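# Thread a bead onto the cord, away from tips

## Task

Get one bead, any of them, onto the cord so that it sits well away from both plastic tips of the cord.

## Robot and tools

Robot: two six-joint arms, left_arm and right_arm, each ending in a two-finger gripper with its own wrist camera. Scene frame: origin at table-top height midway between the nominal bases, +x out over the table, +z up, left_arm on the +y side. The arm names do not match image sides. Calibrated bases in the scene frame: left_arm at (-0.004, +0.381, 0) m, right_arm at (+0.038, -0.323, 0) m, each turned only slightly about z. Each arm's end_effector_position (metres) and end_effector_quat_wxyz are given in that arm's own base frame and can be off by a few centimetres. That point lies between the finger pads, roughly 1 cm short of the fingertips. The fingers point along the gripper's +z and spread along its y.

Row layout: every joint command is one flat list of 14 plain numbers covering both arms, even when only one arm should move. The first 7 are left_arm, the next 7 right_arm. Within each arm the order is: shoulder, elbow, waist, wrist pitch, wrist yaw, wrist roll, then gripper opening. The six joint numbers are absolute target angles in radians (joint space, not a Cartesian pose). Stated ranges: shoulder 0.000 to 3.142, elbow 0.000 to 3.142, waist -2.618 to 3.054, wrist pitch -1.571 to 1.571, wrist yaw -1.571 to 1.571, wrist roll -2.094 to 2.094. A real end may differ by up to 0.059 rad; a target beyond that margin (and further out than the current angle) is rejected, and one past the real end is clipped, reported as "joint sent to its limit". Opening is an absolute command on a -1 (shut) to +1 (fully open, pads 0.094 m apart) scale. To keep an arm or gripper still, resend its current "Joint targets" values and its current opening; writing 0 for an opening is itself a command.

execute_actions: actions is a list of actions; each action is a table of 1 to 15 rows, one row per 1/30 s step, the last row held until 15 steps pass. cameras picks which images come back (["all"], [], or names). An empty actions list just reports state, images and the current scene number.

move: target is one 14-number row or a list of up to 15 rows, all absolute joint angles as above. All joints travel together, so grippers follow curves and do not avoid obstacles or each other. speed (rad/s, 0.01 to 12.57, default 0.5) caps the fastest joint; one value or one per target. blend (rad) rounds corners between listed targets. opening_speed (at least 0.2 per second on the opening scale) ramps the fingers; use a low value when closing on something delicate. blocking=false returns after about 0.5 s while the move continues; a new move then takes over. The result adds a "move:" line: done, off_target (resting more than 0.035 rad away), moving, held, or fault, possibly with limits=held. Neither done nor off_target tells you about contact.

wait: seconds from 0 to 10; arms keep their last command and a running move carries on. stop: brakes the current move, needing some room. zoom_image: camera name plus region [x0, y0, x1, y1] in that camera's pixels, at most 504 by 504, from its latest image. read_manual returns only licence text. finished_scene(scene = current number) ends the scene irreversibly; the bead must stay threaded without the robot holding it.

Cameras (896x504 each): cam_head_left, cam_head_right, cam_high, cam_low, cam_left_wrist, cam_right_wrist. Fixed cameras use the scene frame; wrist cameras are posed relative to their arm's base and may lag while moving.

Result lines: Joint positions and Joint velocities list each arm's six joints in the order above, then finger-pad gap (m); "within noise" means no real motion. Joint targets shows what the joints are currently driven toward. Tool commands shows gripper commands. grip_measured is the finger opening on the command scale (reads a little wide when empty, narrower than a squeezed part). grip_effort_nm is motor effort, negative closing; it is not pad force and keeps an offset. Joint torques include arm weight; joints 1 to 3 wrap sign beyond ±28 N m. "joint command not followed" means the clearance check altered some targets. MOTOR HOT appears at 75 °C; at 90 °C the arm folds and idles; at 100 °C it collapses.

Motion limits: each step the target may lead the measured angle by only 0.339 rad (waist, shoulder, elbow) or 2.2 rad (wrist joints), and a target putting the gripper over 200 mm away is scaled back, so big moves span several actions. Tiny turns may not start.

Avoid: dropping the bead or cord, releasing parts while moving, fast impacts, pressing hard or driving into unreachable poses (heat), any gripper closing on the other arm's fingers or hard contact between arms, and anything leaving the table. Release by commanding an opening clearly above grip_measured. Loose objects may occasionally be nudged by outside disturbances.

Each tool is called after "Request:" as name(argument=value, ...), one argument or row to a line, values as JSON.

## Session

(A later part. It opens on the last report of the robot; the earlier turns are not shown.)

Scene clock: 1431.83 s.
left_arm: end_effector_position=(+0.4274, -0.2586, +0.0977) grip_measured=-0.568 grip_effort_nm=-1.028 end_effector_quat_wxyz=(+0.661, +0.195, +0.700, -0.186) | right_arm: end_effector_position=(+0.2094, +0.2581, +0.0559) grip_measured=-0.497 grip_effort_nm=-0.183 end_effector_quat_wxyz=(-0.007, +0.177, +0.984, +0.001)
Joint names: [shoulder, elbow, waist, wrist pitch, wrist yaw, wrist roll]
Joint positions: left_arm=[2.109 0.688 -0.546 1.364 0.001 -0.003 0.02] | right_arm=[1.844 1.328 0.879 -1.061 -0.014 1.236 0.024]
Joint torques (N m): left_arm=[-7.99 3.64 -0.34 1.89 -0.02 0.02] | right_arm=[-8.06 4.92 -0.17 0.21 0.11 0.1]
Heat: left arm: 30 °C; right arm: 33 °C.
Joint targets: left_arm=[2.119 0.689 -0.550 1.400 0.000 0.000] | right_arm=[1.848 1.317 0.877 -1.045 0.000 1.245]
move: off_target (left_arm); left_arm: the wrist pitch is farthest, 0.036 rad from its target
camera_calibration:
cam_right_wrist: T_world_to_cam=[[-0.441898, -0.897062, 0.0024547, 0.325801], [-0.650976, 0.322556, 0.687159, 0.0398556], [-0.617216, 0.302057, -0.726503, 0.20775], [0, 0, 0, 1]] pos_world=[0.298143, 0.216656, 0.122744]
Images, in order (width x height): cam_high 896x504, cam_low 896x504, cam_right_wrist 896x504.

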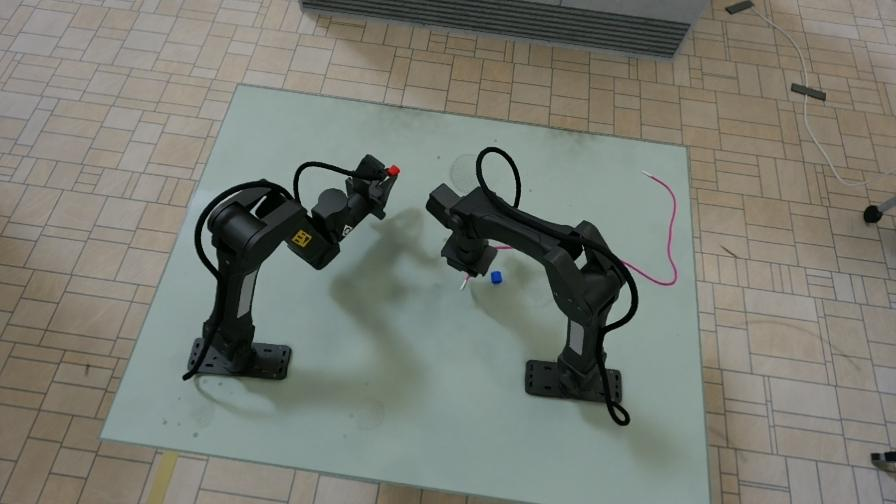

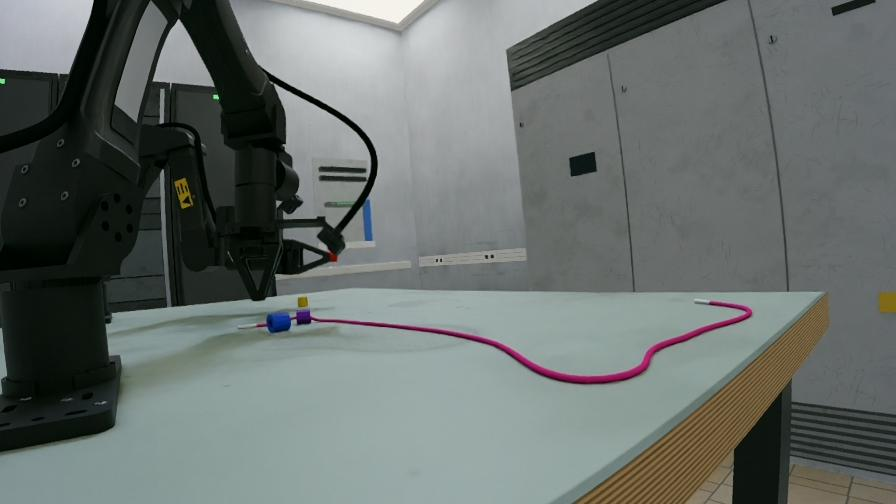

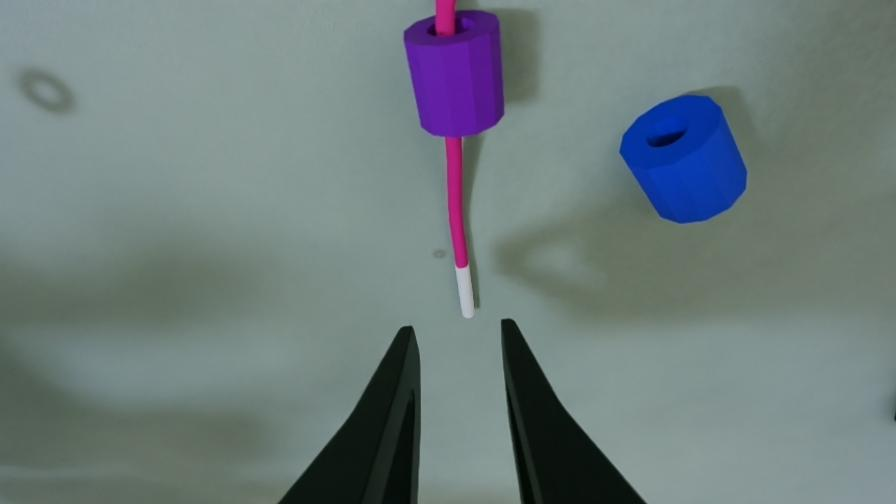

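Request:
move(
  target=[
    [2.119, 0.689, -0.55, 1.40, 0.0, 0.0, -0.62, 1.890, 1.2225, 0.877, -0.9064, 0.0, 1.245, -0.5],
    [2.119, 0.689, -0.55, 1.40, 0.0, 0.0, -0.62, 1.890, 1.2225, 0.877, -0.9064, 0.0, 1.245, -1.0],
  ],
  speed=0.15,
  opening_speed=0.6,
  cameras=["cam_right_wrist", "cam_low", "cam_high"],
)

Scene clock: 1448.87 s.
left_arm: end_effector_position=(+0.4274, -0.2586, +0.0977) grip_measured=-0.568 grip_effort_nm=-1.023 end_effector_quat_wxyz=(+0.661, +0.195, +0.700, -0.186) | right_arm: end_effector_position=(+0.2109, +0.2600, +0.0248) grip_measured=-0.986 grip_effort_nm=-0.755 end_effector_quat_wxyz=(-0.003, +0.178, +0.984, +0.009)
Joint names: [shoulder, elbow, waist, wrist pitch, wrist yaw, wrist roll]
Joint positions: left_arm=[2.109 0.688 -0.546 1.364 0.001 -0.003 0.02] | right_arm=[1.875 1.239 0.879 -0.922 -0.014 1.237 0.001]
Joint torques (N m): left_arm=[-7.99 3.64 -0.34 1.89 -0.02 0.03] | right_arm=[-7.3 4.41 -0.12 0.18 0.11 0.1]
Heat: left arm: 30 °C; right arm: 32 °C.
Joint targets: left_arm=[2.119 0.689 -0.550 1.400 0.000 0.000] | right_arm=[1.890 1.222 0.877 -0.906 0.000 1.245]
move: off_target (left_arm); left_arm: the wrist pitch is farthest, 0.036 rad from its target
camera_calibration:
cam_right_wrist: T_world_to_cam=[[-0.442838, -0.89647, -0.0153606, 0.328731], [-0.658601, 0.313615, 0.684025, 0.0655589], [-0.608391, 0.313029, -0.729297, 0.180894], [0, 0, 0, 1]] pos_world=[0.298806, 0.217513, 0.092131]
Images, in order (width x height): cam_high 896x504, cam_low 896x504, cam_right_wrist 896x504.

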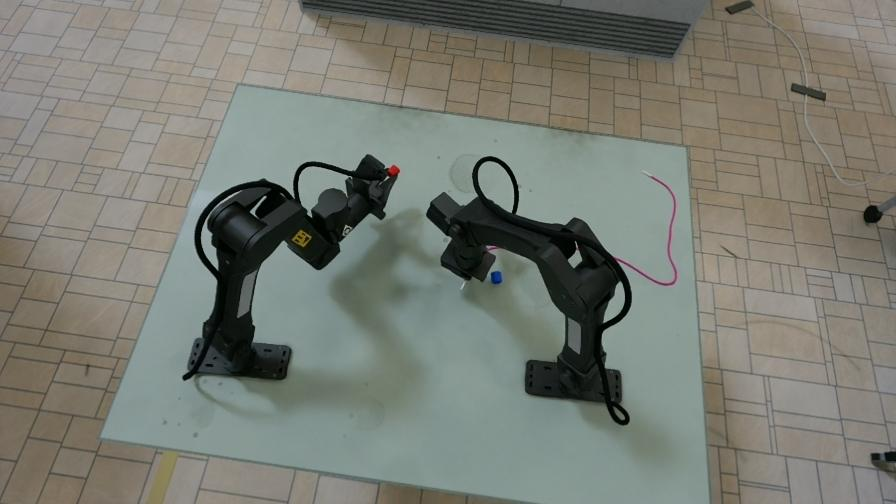

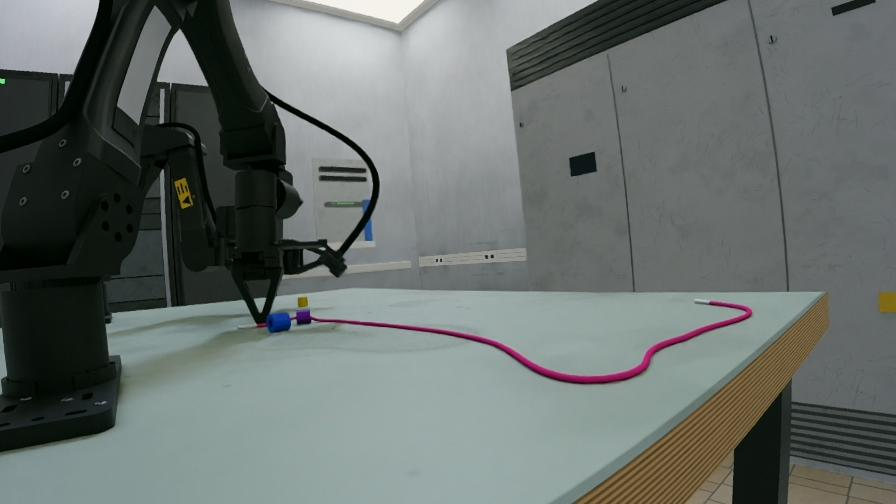

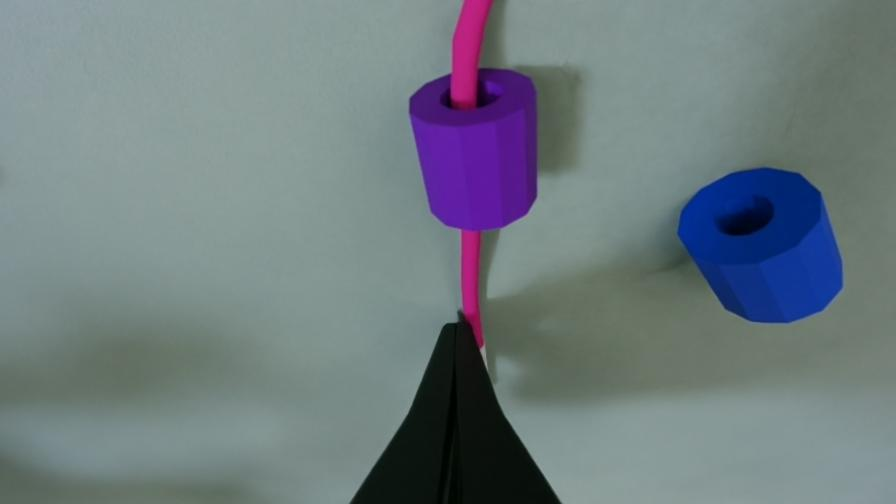

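Request:
move(
  target=[
    [2.119, 0.689, -0.55, 1.40, 0.0, 0.0, -0.62, 1.890, 1.2225, 0.877, -0.9064, 0.0, 1.245, -0.5],
    [2.119, 0.689, -0.55, 1.40, 0.0, 0.0, -0.62, 1.893, 1.208, 0.877, -0.901, 0.0, 1.245, -0.5],
    [2.119, 0.689, -0.55, 1.40, 0.0, 0.0, -0.62, 1.893, 1.208, 0.877, -0.901, 0.0, 1.245, -1.0],
  ],
  speed=0.15,
  opening_speed=0.6,
  cameras=["cam_right_wrist", "cam_low", "cam_high"],
)

Scene clock: 1463.70 s.
left_arm: end_effector_position=(+0.4274, -0.2586, +0.0977) grip_measured=-0.568 grip_effort_nm=-1.028 end_effector_quat_wxyz=(+0.661, +0.195, +0.700, -0.186) | right_arm: end_effector_position=(+0.2087, +0.2573, +0.0216) grip_measured=-0.939 grip_effort_nm=-1.004 end_effector_quat_wxyz=(-0.005, +0.178, +0.984, +0.005)
Joint names: [shoulder, elbow, waist, wrist pitch, wrist yaw, wrist roll]
Joint positions: left_arm=[2.109 0.688 -0.546 1.364 0.001 -0.003 0.02] | right_arm=[1.875 1.225 0.879 -0.917 -0.014 1.237 0.003]
Joint torques (N m): left_arm=[-7.98 3.66 -0.34 1.89 -0.03 0.02] | right_arm=[-7.1 4.27 -0.2 0.17 0.11 0.1]
Heat: left arm: 31 °C; right arm: 33 °C.
Joint targets: left_arm=[2.119 0.689 -0.550 1.400 0.000 0.000] | right_arm=[1.893 1.208 0.877 -0.901 0.000 1.245]
move: off_target (left_arm); left_arm: the wrist pitch is farthest, 0.036 rad from its target
camera_calibration:
cam_right_wrist: T_world_to_cam=[[-0.443223, -0.896383, -0.00715515, 0.325302], [-0.654854, 0.318326, 0.685445, 0.0651354], [-0.612144, 0.308491, -0.728089, 0.180001], [0, 0, 0, 1]] pos_world=[0.297022, 0.215332, 0.0887373]
Images, in order (width x height): cam_high 896x504, cam_low 896x504, cam_right_wrist 896x504.

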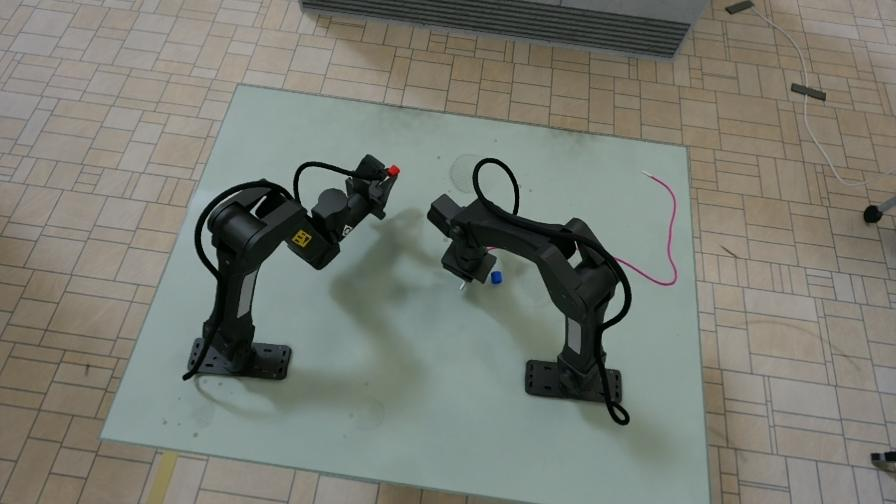

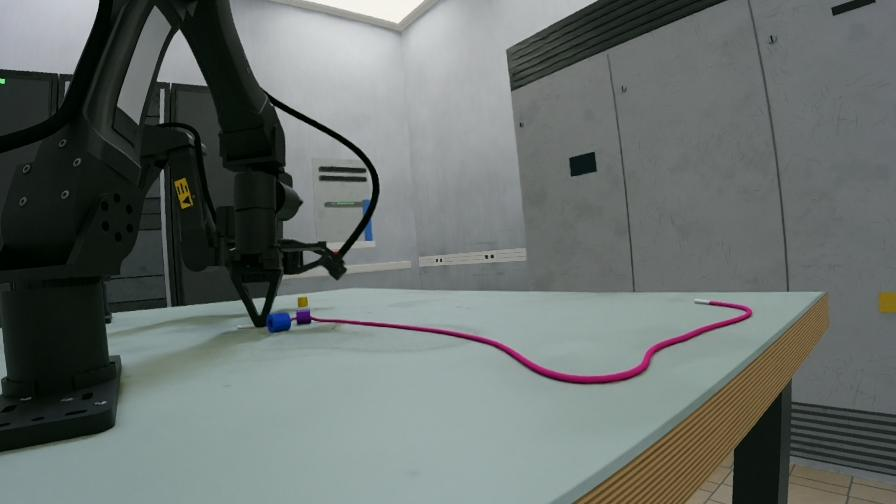

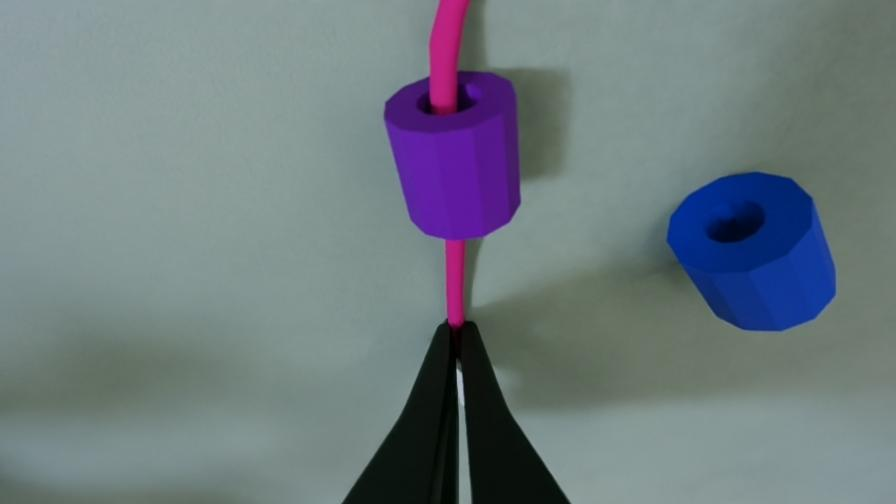

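Request:
move(
  target=[
    [2.119, 0.689, -0.55, 1.40, 0.0, 0.0, -0.62, 1.87, 1.50, 0.85, -1.2, 0.0, 1.245, -1.0],
    [2.119, 0.689, -0.55, 1.40, 0.0, 0.0, -0.62, 2.155, 2.047, 0.587, -1.457, 0.0, 1.495, -1.0],
  ],
  speed=0.35,
  blend=[0.1, 0],
  cameras=["cam_right_wrist", "cam_low", "cam_high", "cam_head_left"],
)

Scene clock: 1490.20 s.
left_arm: end_effector_position=(+0.4274, -0.2586, +0.0977) grip_measured=-0.568 grip_effort_nm=-1.023 end_effector_quat_wxyz=(+0.661, +0.195, +0.700, -0.186) | right_arm: end_effector_position=(+0.3428, +0.2331, +0.1222) grip_measured=-0.943 grip_effort_nm=-1.057 end_effector_quat_wxyz=(-0.003, +0.433, +0.901, +0.009)
Joint names: [shoulder, elbow, waist, wrist pitch, wrist yaw, wrist roll]
Joint positions: left_arm=[2.109 0.688 -0.546 1.364 0.001 -0.003 0.02] | right_arm=[2.133 2.007 0.589 -1.431 -0.014 1.485 0.003]
Joint torques (N m): left_arm=[-7.99 3.64 -0.32 1.89 -0.02 0.02] | right_arm=[-9.5 9.07 -0.14 -0.2 0.11 0.08]
Heat: left arm: 31 °C; right arm: 33 °C.
Joint targets: left_arm=[2.119 0.689 -0.550 1.400 0.000 0.000] | right_arm=[2.155 2.047 0.587 -1.457 0.000 1.495]
move: off_target (left_arm, right_arm); left_arm: the wrist pitch is farthest, 0.036 rad from its target; right_arm: the elbow is farthest, 0.040 rad from its target
camera_calibration:
cam_right_wrist: T_world_to_cam=[[-0.840043, -0.542364, -0.0130442, 0.417934], [-0.401866, 0.60592, 0.68656, -0.0623074], [-0.364462, 0.581982, -0.726956, 0.19396], [0, 0, 0, 1]] pos_world=[0.396734, 0.151544, 0.18923]
Images, in order (width x height): cam_head_left 896x504, cam_high 896x504, cam_low 896x504, cam_right_wrist 896x504.

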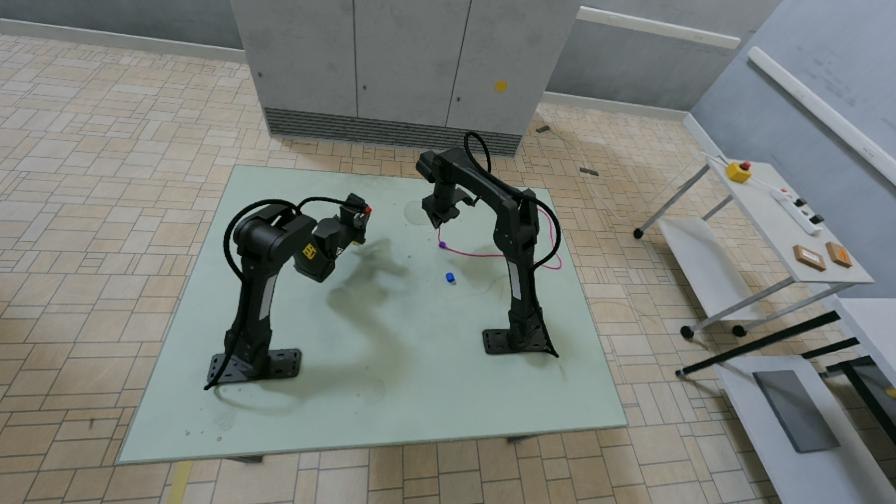

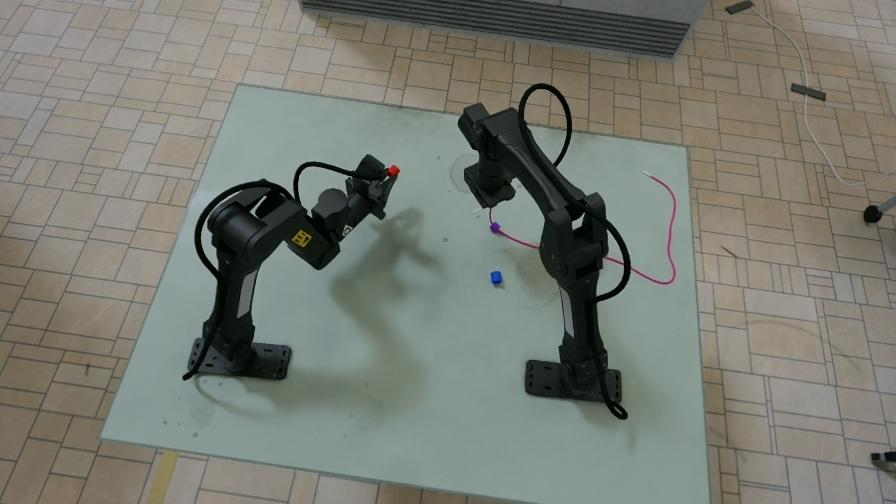

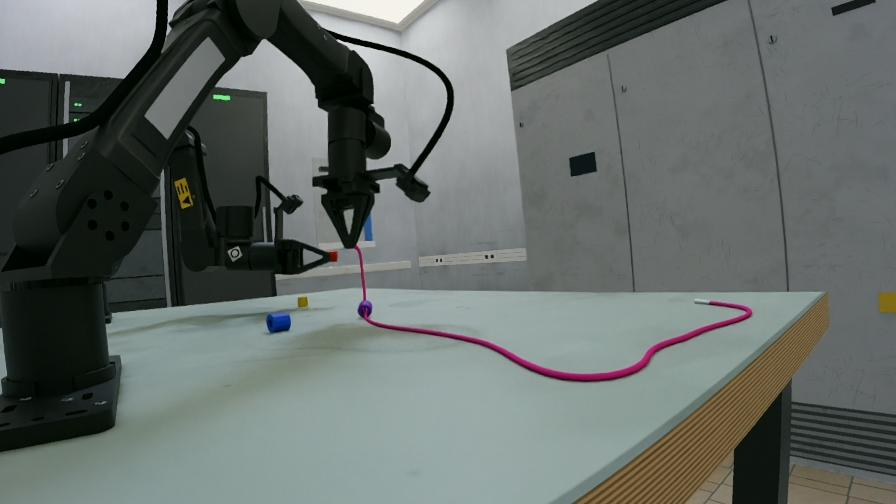

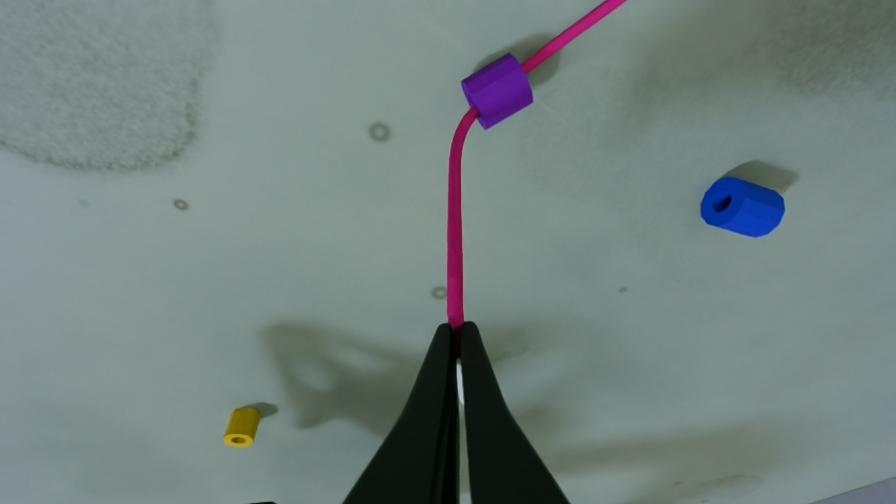

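Request:
zoom_image(
  camera="cam_low",
  region=[270, 190, 430, 320],
)

Request:
zoom_image(
  camera="cam_high",
  region=[440, 150, 560, 260],
)

Scaled by 3.150 from the camera's 896x504 image, which has a finer 1280x720 frame.

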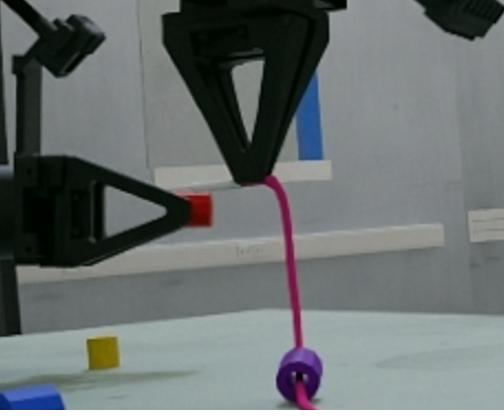

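Scaled by 4.200 from the camera's 896x504 image, which has a finer 1280x720 frame.

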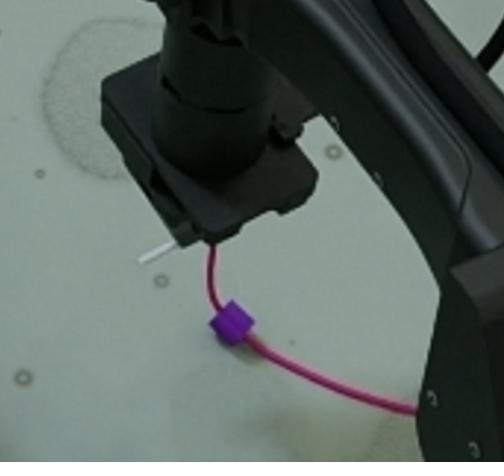

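Request:
move(
  target=[2.119, 0.689, -0.929, 1.40, 0.0, 0.0, -0.62, 2.155, 2.047, 0.587, -1.457, 0.0, 1.495, -1.0],
  speed=0.3,
  cameras=["all"],
)

Request:
zoom_image(
  camera="cam_low",
  region=[270, 190, 430, 320],
)

Request:
zoom_image(
  camera="cam_high",
  region=[400, 150, 540, 260],
)

Scene clock: 1503.87 s.
left_arm: end_effector_position=(+0.3000, -0.3994, +0.0977) grip_measured=-0.568 grip_effort_nm=-1.028 end_effector_quat_wxyz=(+0.613, +0.325, +0.650, -0.309) | right_arm: end_effector_position=(+0.3425, +0.2330, +0.1222) grip_measured=-0.943 grip_effort_nm=-1.057 end_effector_quat_wxyz=(-0.003, +0.434, +0.901, +0.009)
Joint names: [shoulder, elbow, waist, wrist pitch, wrist yaw, wrist roll]
Joint positions: left_arm=[2.109 0.688 -0.927 1.364 0.003 -0.003 0.02] | right_arm=[2.133 2.007 0.589 -1.432 -0.014 1.486 0.003]
Joint torques (N m): left_arm=[-7.99 3.64 -0.16 1.89 -0.05 0.03] | right_arm=[-9.48 9.11 -0.21 -0.22 0.12 0.09]
Heat: left arm: 32 °C; right arm: 34 °C.
Joint targets: left_arm=[2.119 0.689 -0.929 1.400 0.000 0.000] | right_arm=[2.155 2.047 0.587 -1.457 0.000 1.495]
move: off_target (left_arm, right_arm); left_arm: the wrist pitch is farthest, 0.036 rad from its target; right_arm: the elbow is farthest, 0.040 rad from its target
camera_calibration:
cam_left_wrist: T_world_to_cam=[[-0.801301, -0.58499, -0.125312, 0.0233945], [-0.352884, 0.631305, -0.690598, 0.451319], [0.483103, -0.509157, -0.712299, -0.165589], [0, 0, 0, 1]] pos_world=[0.258006, -0.355545, 0.196663]
cam_right_wrist: T_world_to_cam=[[-0.840464, -0.541737, -0.0118596, 0.417509], [-0.400722, 0.60666, 0.686575, -0.0628364], [-0.364748, 0.581795, -0.726962, 0.194147], [0, 0, 0, 1]] pos_world=[0.396536, 0.151347, 0.189231]

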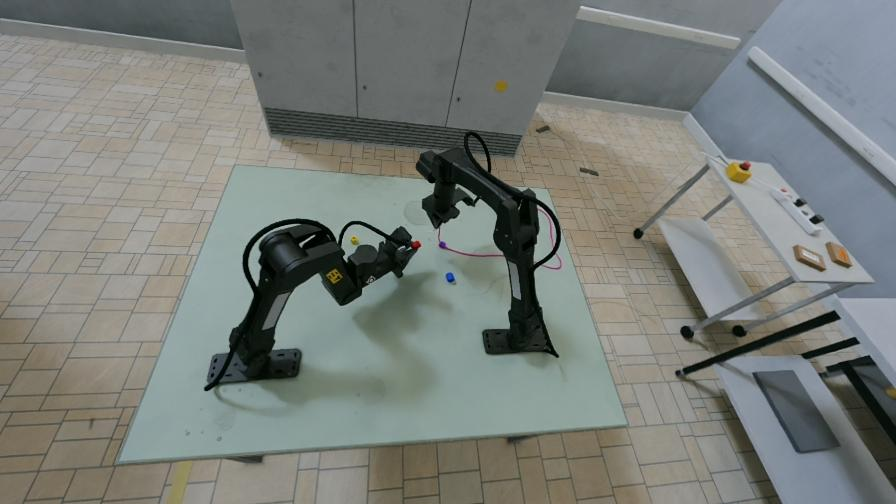

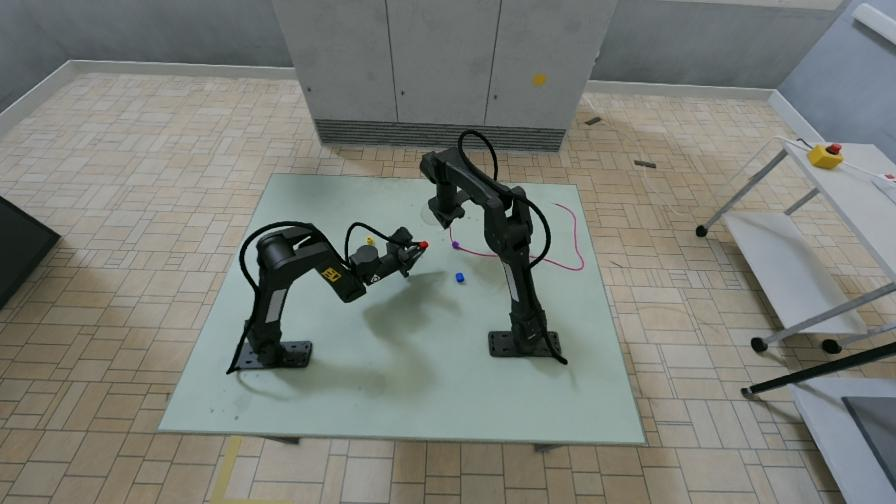

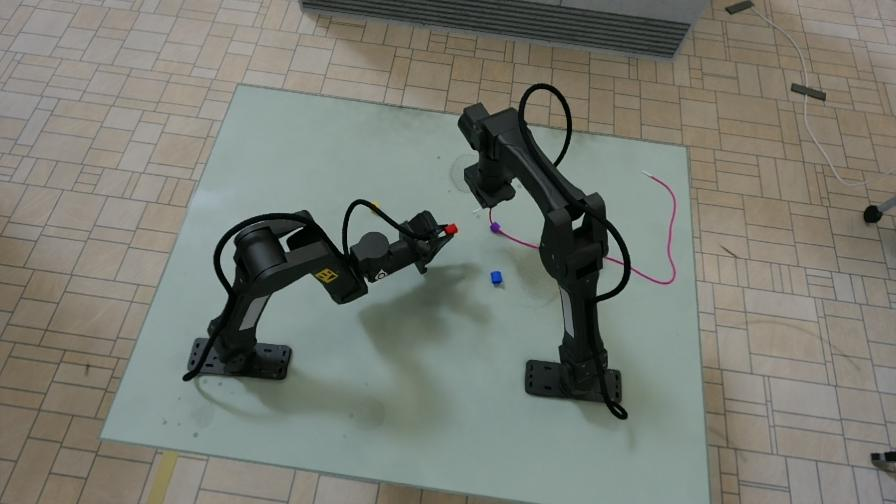

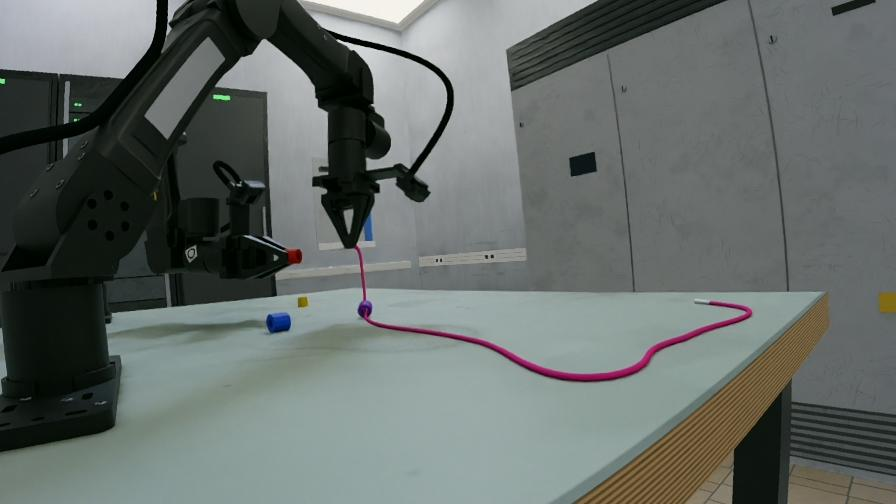

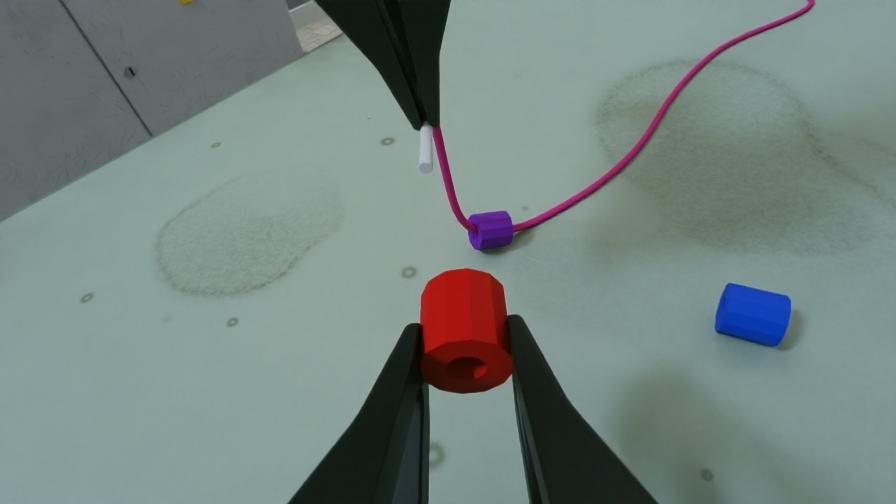

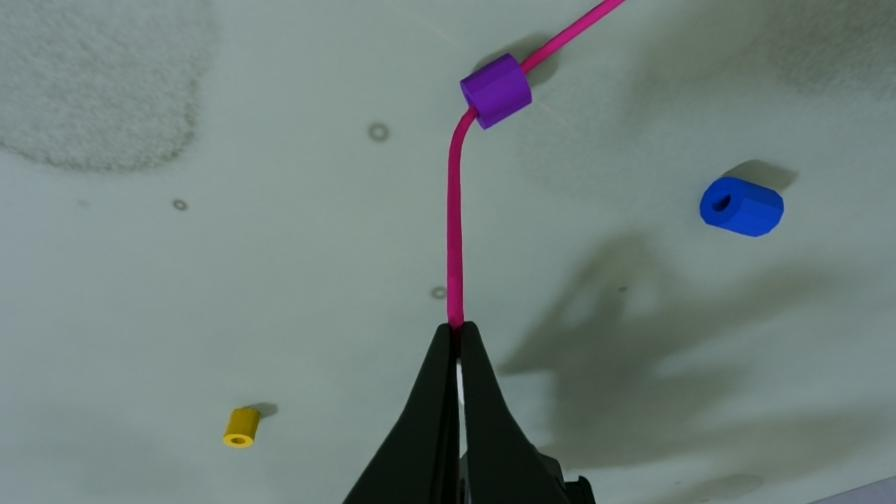

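Scaled by 3.150 from the camera's 896x504 image, which has a finer 1280x720 frame.

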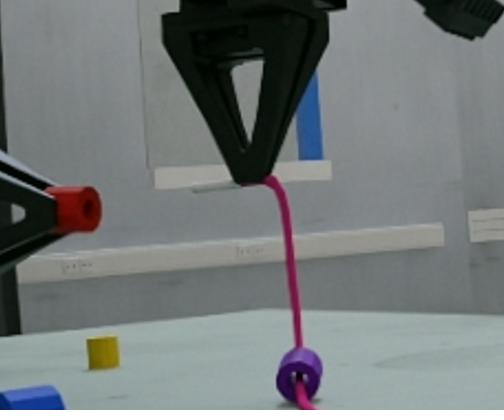

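Scaled by 3.600 from the camera's 896x504 image, which has a finer 1280x720 frame.

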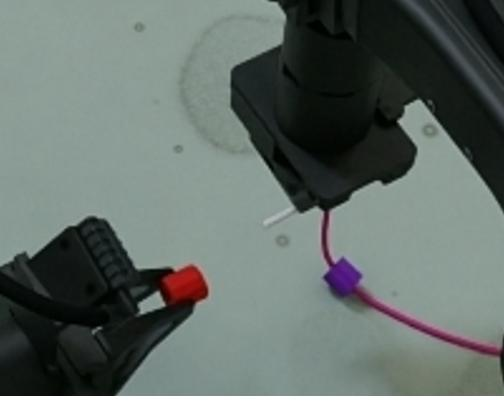

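Request:
move(
  target=[2.119, 0.689, -0.929, 1.40, 0.0, 0.0, -0.62, 2.053, 1.889, 0.585, -1.356, 0.0, 1.495, -1.0],
  speed=0.15,
  cameras=["cam_left_wrist", "cam_low", "cam_high"],
)

Request:
zoom_image(
  camera="cam_low",
  region=[270, 190, 430, 320],
)

Request:
zoom_image(
  camera="cam_left_wrist",
  region=[350, 60, 550, 260],
)

Scene clock: 1562.80 s.
left_arm: end_effector_position=(+0.3000, -0.3994, +0.0977) grip_measured=-0.568 grip_effort_nm=-1.028 end_effector_quat_wxyz=(+0.613, +0.325, +0.650, -0.309) | right_arm: end_effector_position=(+0.3371, +0.2294, +0.1102) grip_measured=-0.943 grip_effort_nm=-1.057 end_effector_quat_wxyz=(-0.003, +0.434, +0.901, +0.008)
Joint names: [shoulder, elbow, waist, wrist pitch, wrist yaw, wrist roll]
Joint positions: left_arm=[2.109 0.688 -0.927 1.364 0.003 -0.003 0.02] | right_arm=[2.101 1.909 0.589 -1.369 -0.014 1.486 0.003]
Joint torques (N m): left_arm=[-7.99 3.66 -0.14 1.89 -0.05 0.02] | right_arm=[-14.72 4.57 -0.38 0.15 0.11 0.09]
Heat: left arm: 33 °C; right arm: 36 °C.
Joint targets: left_arm=[2.119 0.689 -0.929 1.400 0.000 0.000] | right_arm=[2.053 1.889 0.585 -1.356 0.000 1.495]
move: off_target (left_arm, right_arm); left_arm: the wrist pitch is farthest, 0.036 rad from its target; right_arm: the shoulder is farthest, 0.048 rad from its target
camera_calibration:
cam_left_wrist: T_world_to_cam=[[-0.801301, -0.58499, -0.125312, 0.0233945], [-0.352884, 0.631305, -0.690598, 0.451319], [0.483103, -0.509157, -0.712299, -0.165589], [0, 0, 0, 1]] pos_world=[0.258006, -0.355545, 0.196663]
Images, in order (width x height): cam_high 896x504, cam_low 896x504, cam_left_wrist 896x504.

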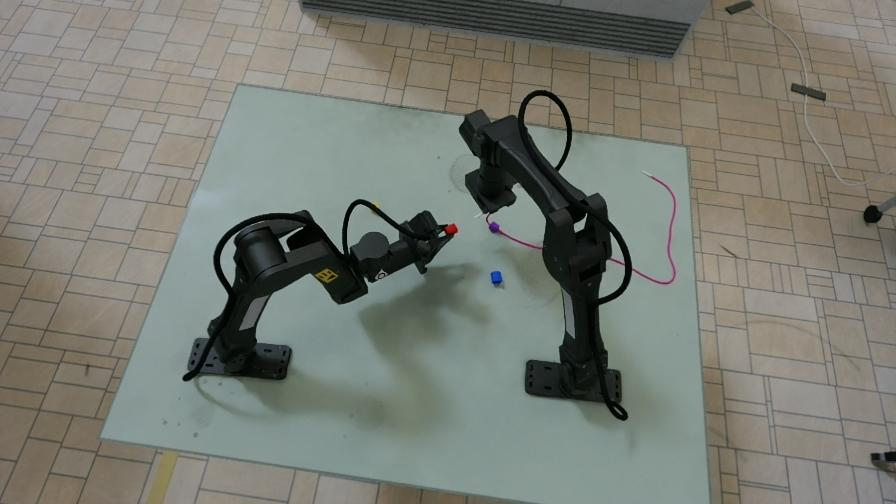

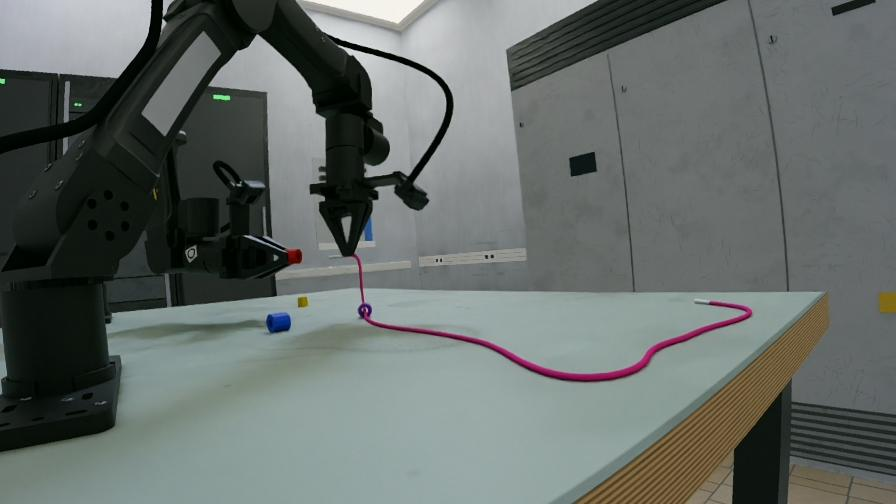

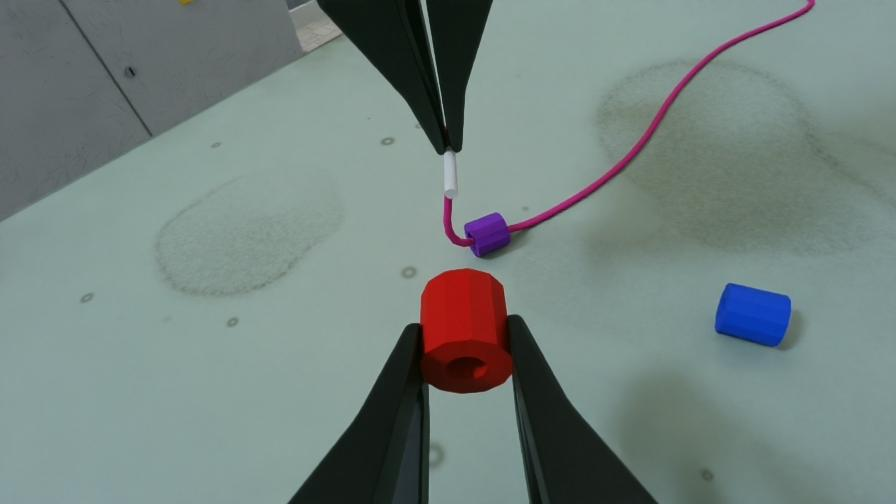

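Scaled by 3.150 from the camera's 896x504 image, which has a finer 1280x720 frame.

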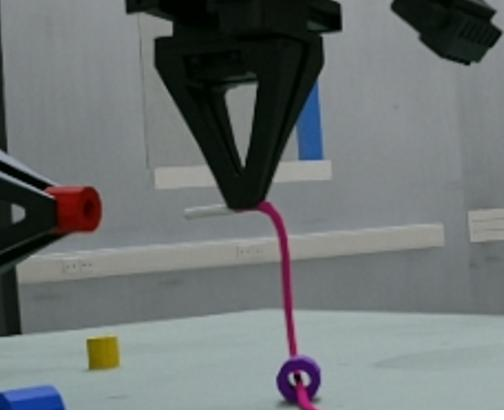

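Scaled by 2.520 from the camera's 896x504 image, which has a finer 1280x720 frame.

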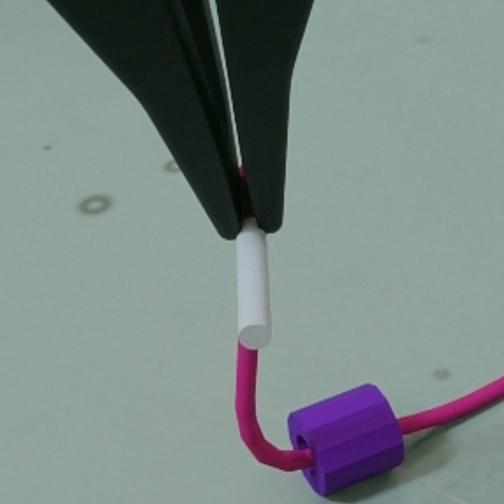

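Request:
move(
  target=[2.119, 0.689, -0.929, 1.40, 0.0, 0.0, -0.62, 2.036, 1.884, 0.692, -1.390, 0.0, 1.593, -1.0],
  speed=0.1,
  cameras=["cam_left_wrist", "cam_low", "cam_high"],
)

Request:
zoom_image(
  camera="cam_low",
  region=[250, 190, 410, 320],
)

Request:
zoom_image(
  camera="cam_left_wrist",
  region=[350, 160, 570, 400],
)

Scene clock: 1599.40 s.
left_arm: end_effector_position=(+0.3000, -0.3994, +0.0977) grip_measured=-0.568 grip_effort_nm=-1.023 end_effector_quat_wxyz=(+0.613, +0.325, +0.650, -0.309) | right_arm: end_effector_position=(+0.3135, +0.2612, +0.1159) grip_measured=-0.943 grip_effort_nm=-1.057 end_effector_quat_wxyz=(-0.001, +0.433, +0.901, +0.015)
Joint names: [shoulder, elbow, waist, wrist pitch, wrist yaw, wrist roll]
Joint positions: left_arm=[2.109 0.688 -0.927 1.364 0.003 -0.003 0.02] | right_arm=[2.086 1.909 0.686 -1.367 -0.014 1.583 0.003]
Joint torques (N m): left_arm=[-7.99 3.67 -0.13 1.89 -0.04 0.02] | right_arm=[-14.89 4.25 0.49 -0.17 0.11 0.07]
Heat: left arm: 34 °C; right arm: 42 °C.
Joint targets: left_arm=[2.119 0.689 -0.929 1.400 0.000 0.000] | right_arm=[2.036 1.884 0.692 -1.390 0.000 1.593]
move: off_target (left_arm, right_arm); left_arm: the wrist pitch is farthest, 0.036 rad from its target; right_arm: the shoulder is farthest, 0.050 rad from its target
camera_calibration:
cam_left_wrist: T_world_to_cam=[[-0.801301, -0.58499, -0.125312, 0.0233945], [-0.352884, 0.631305, -0.690598, 0.451319], [0.483103, -0.509157, -0.712299, -0.165589], [0, 0, 0, 1]] pos_world=[0.258006, -0.355545, 0.196663]
Images, in order (width x height): cam_high 896x504, cam_low 896x504, cam_left_wrist 896x504.

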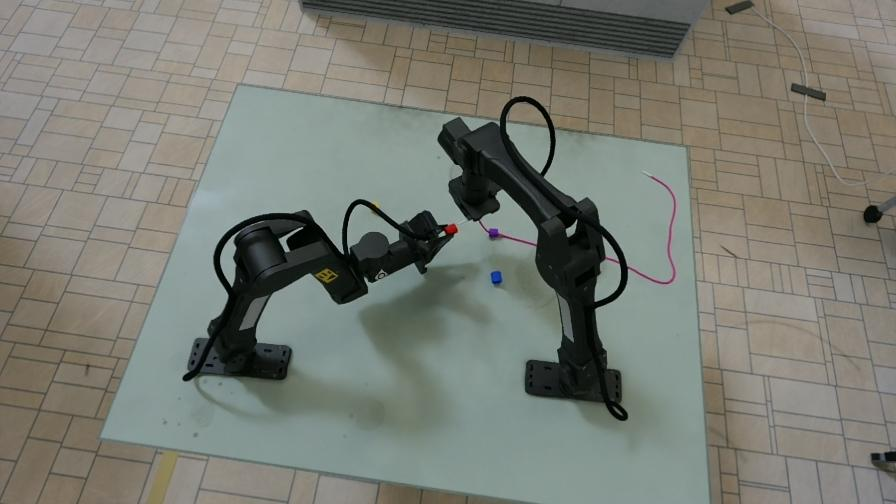

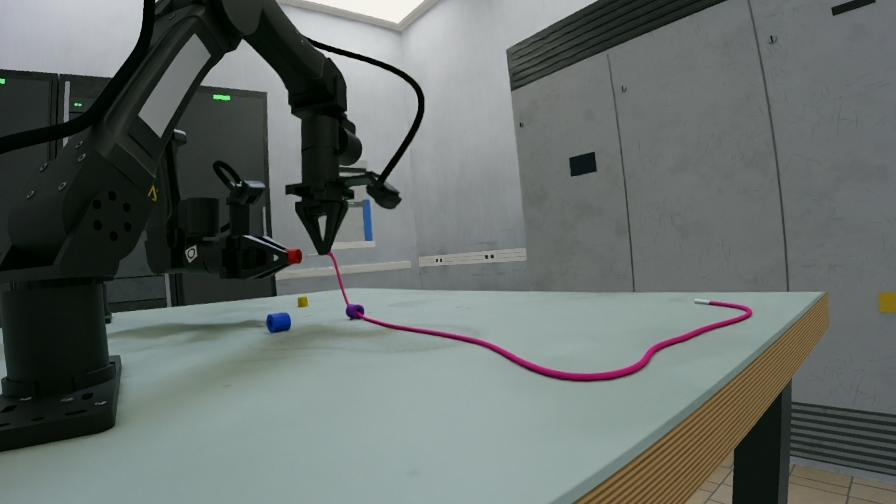

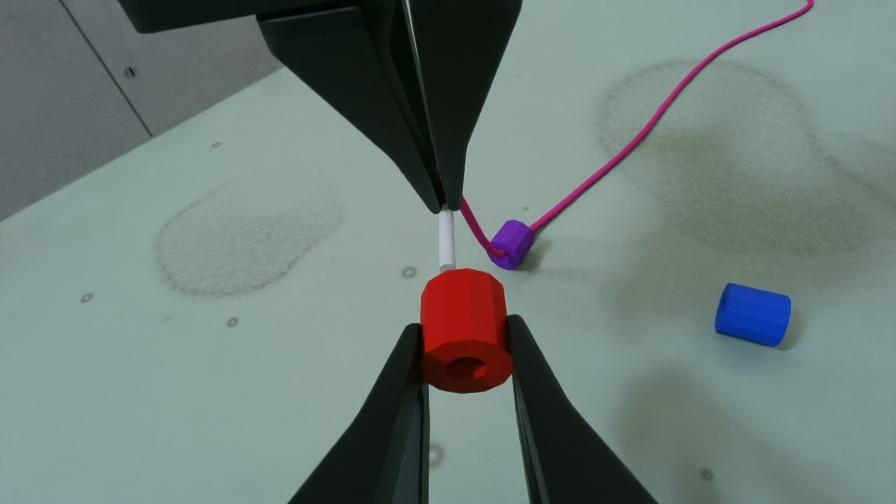

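Scaled by 3.150 from the camera's 896x504 image, which has a finer 1280x720 frame.

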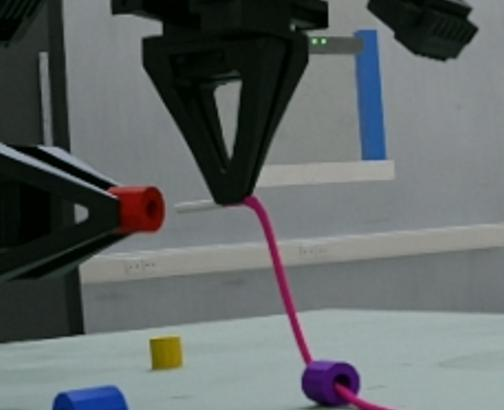

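Scaled by 2.100 from the camera's 896x504 image, which has a finer 1280x720 frame.

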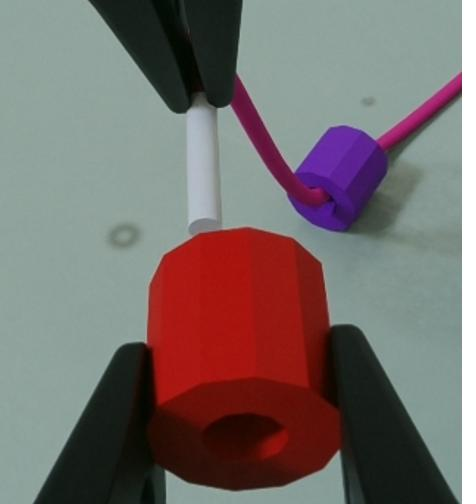

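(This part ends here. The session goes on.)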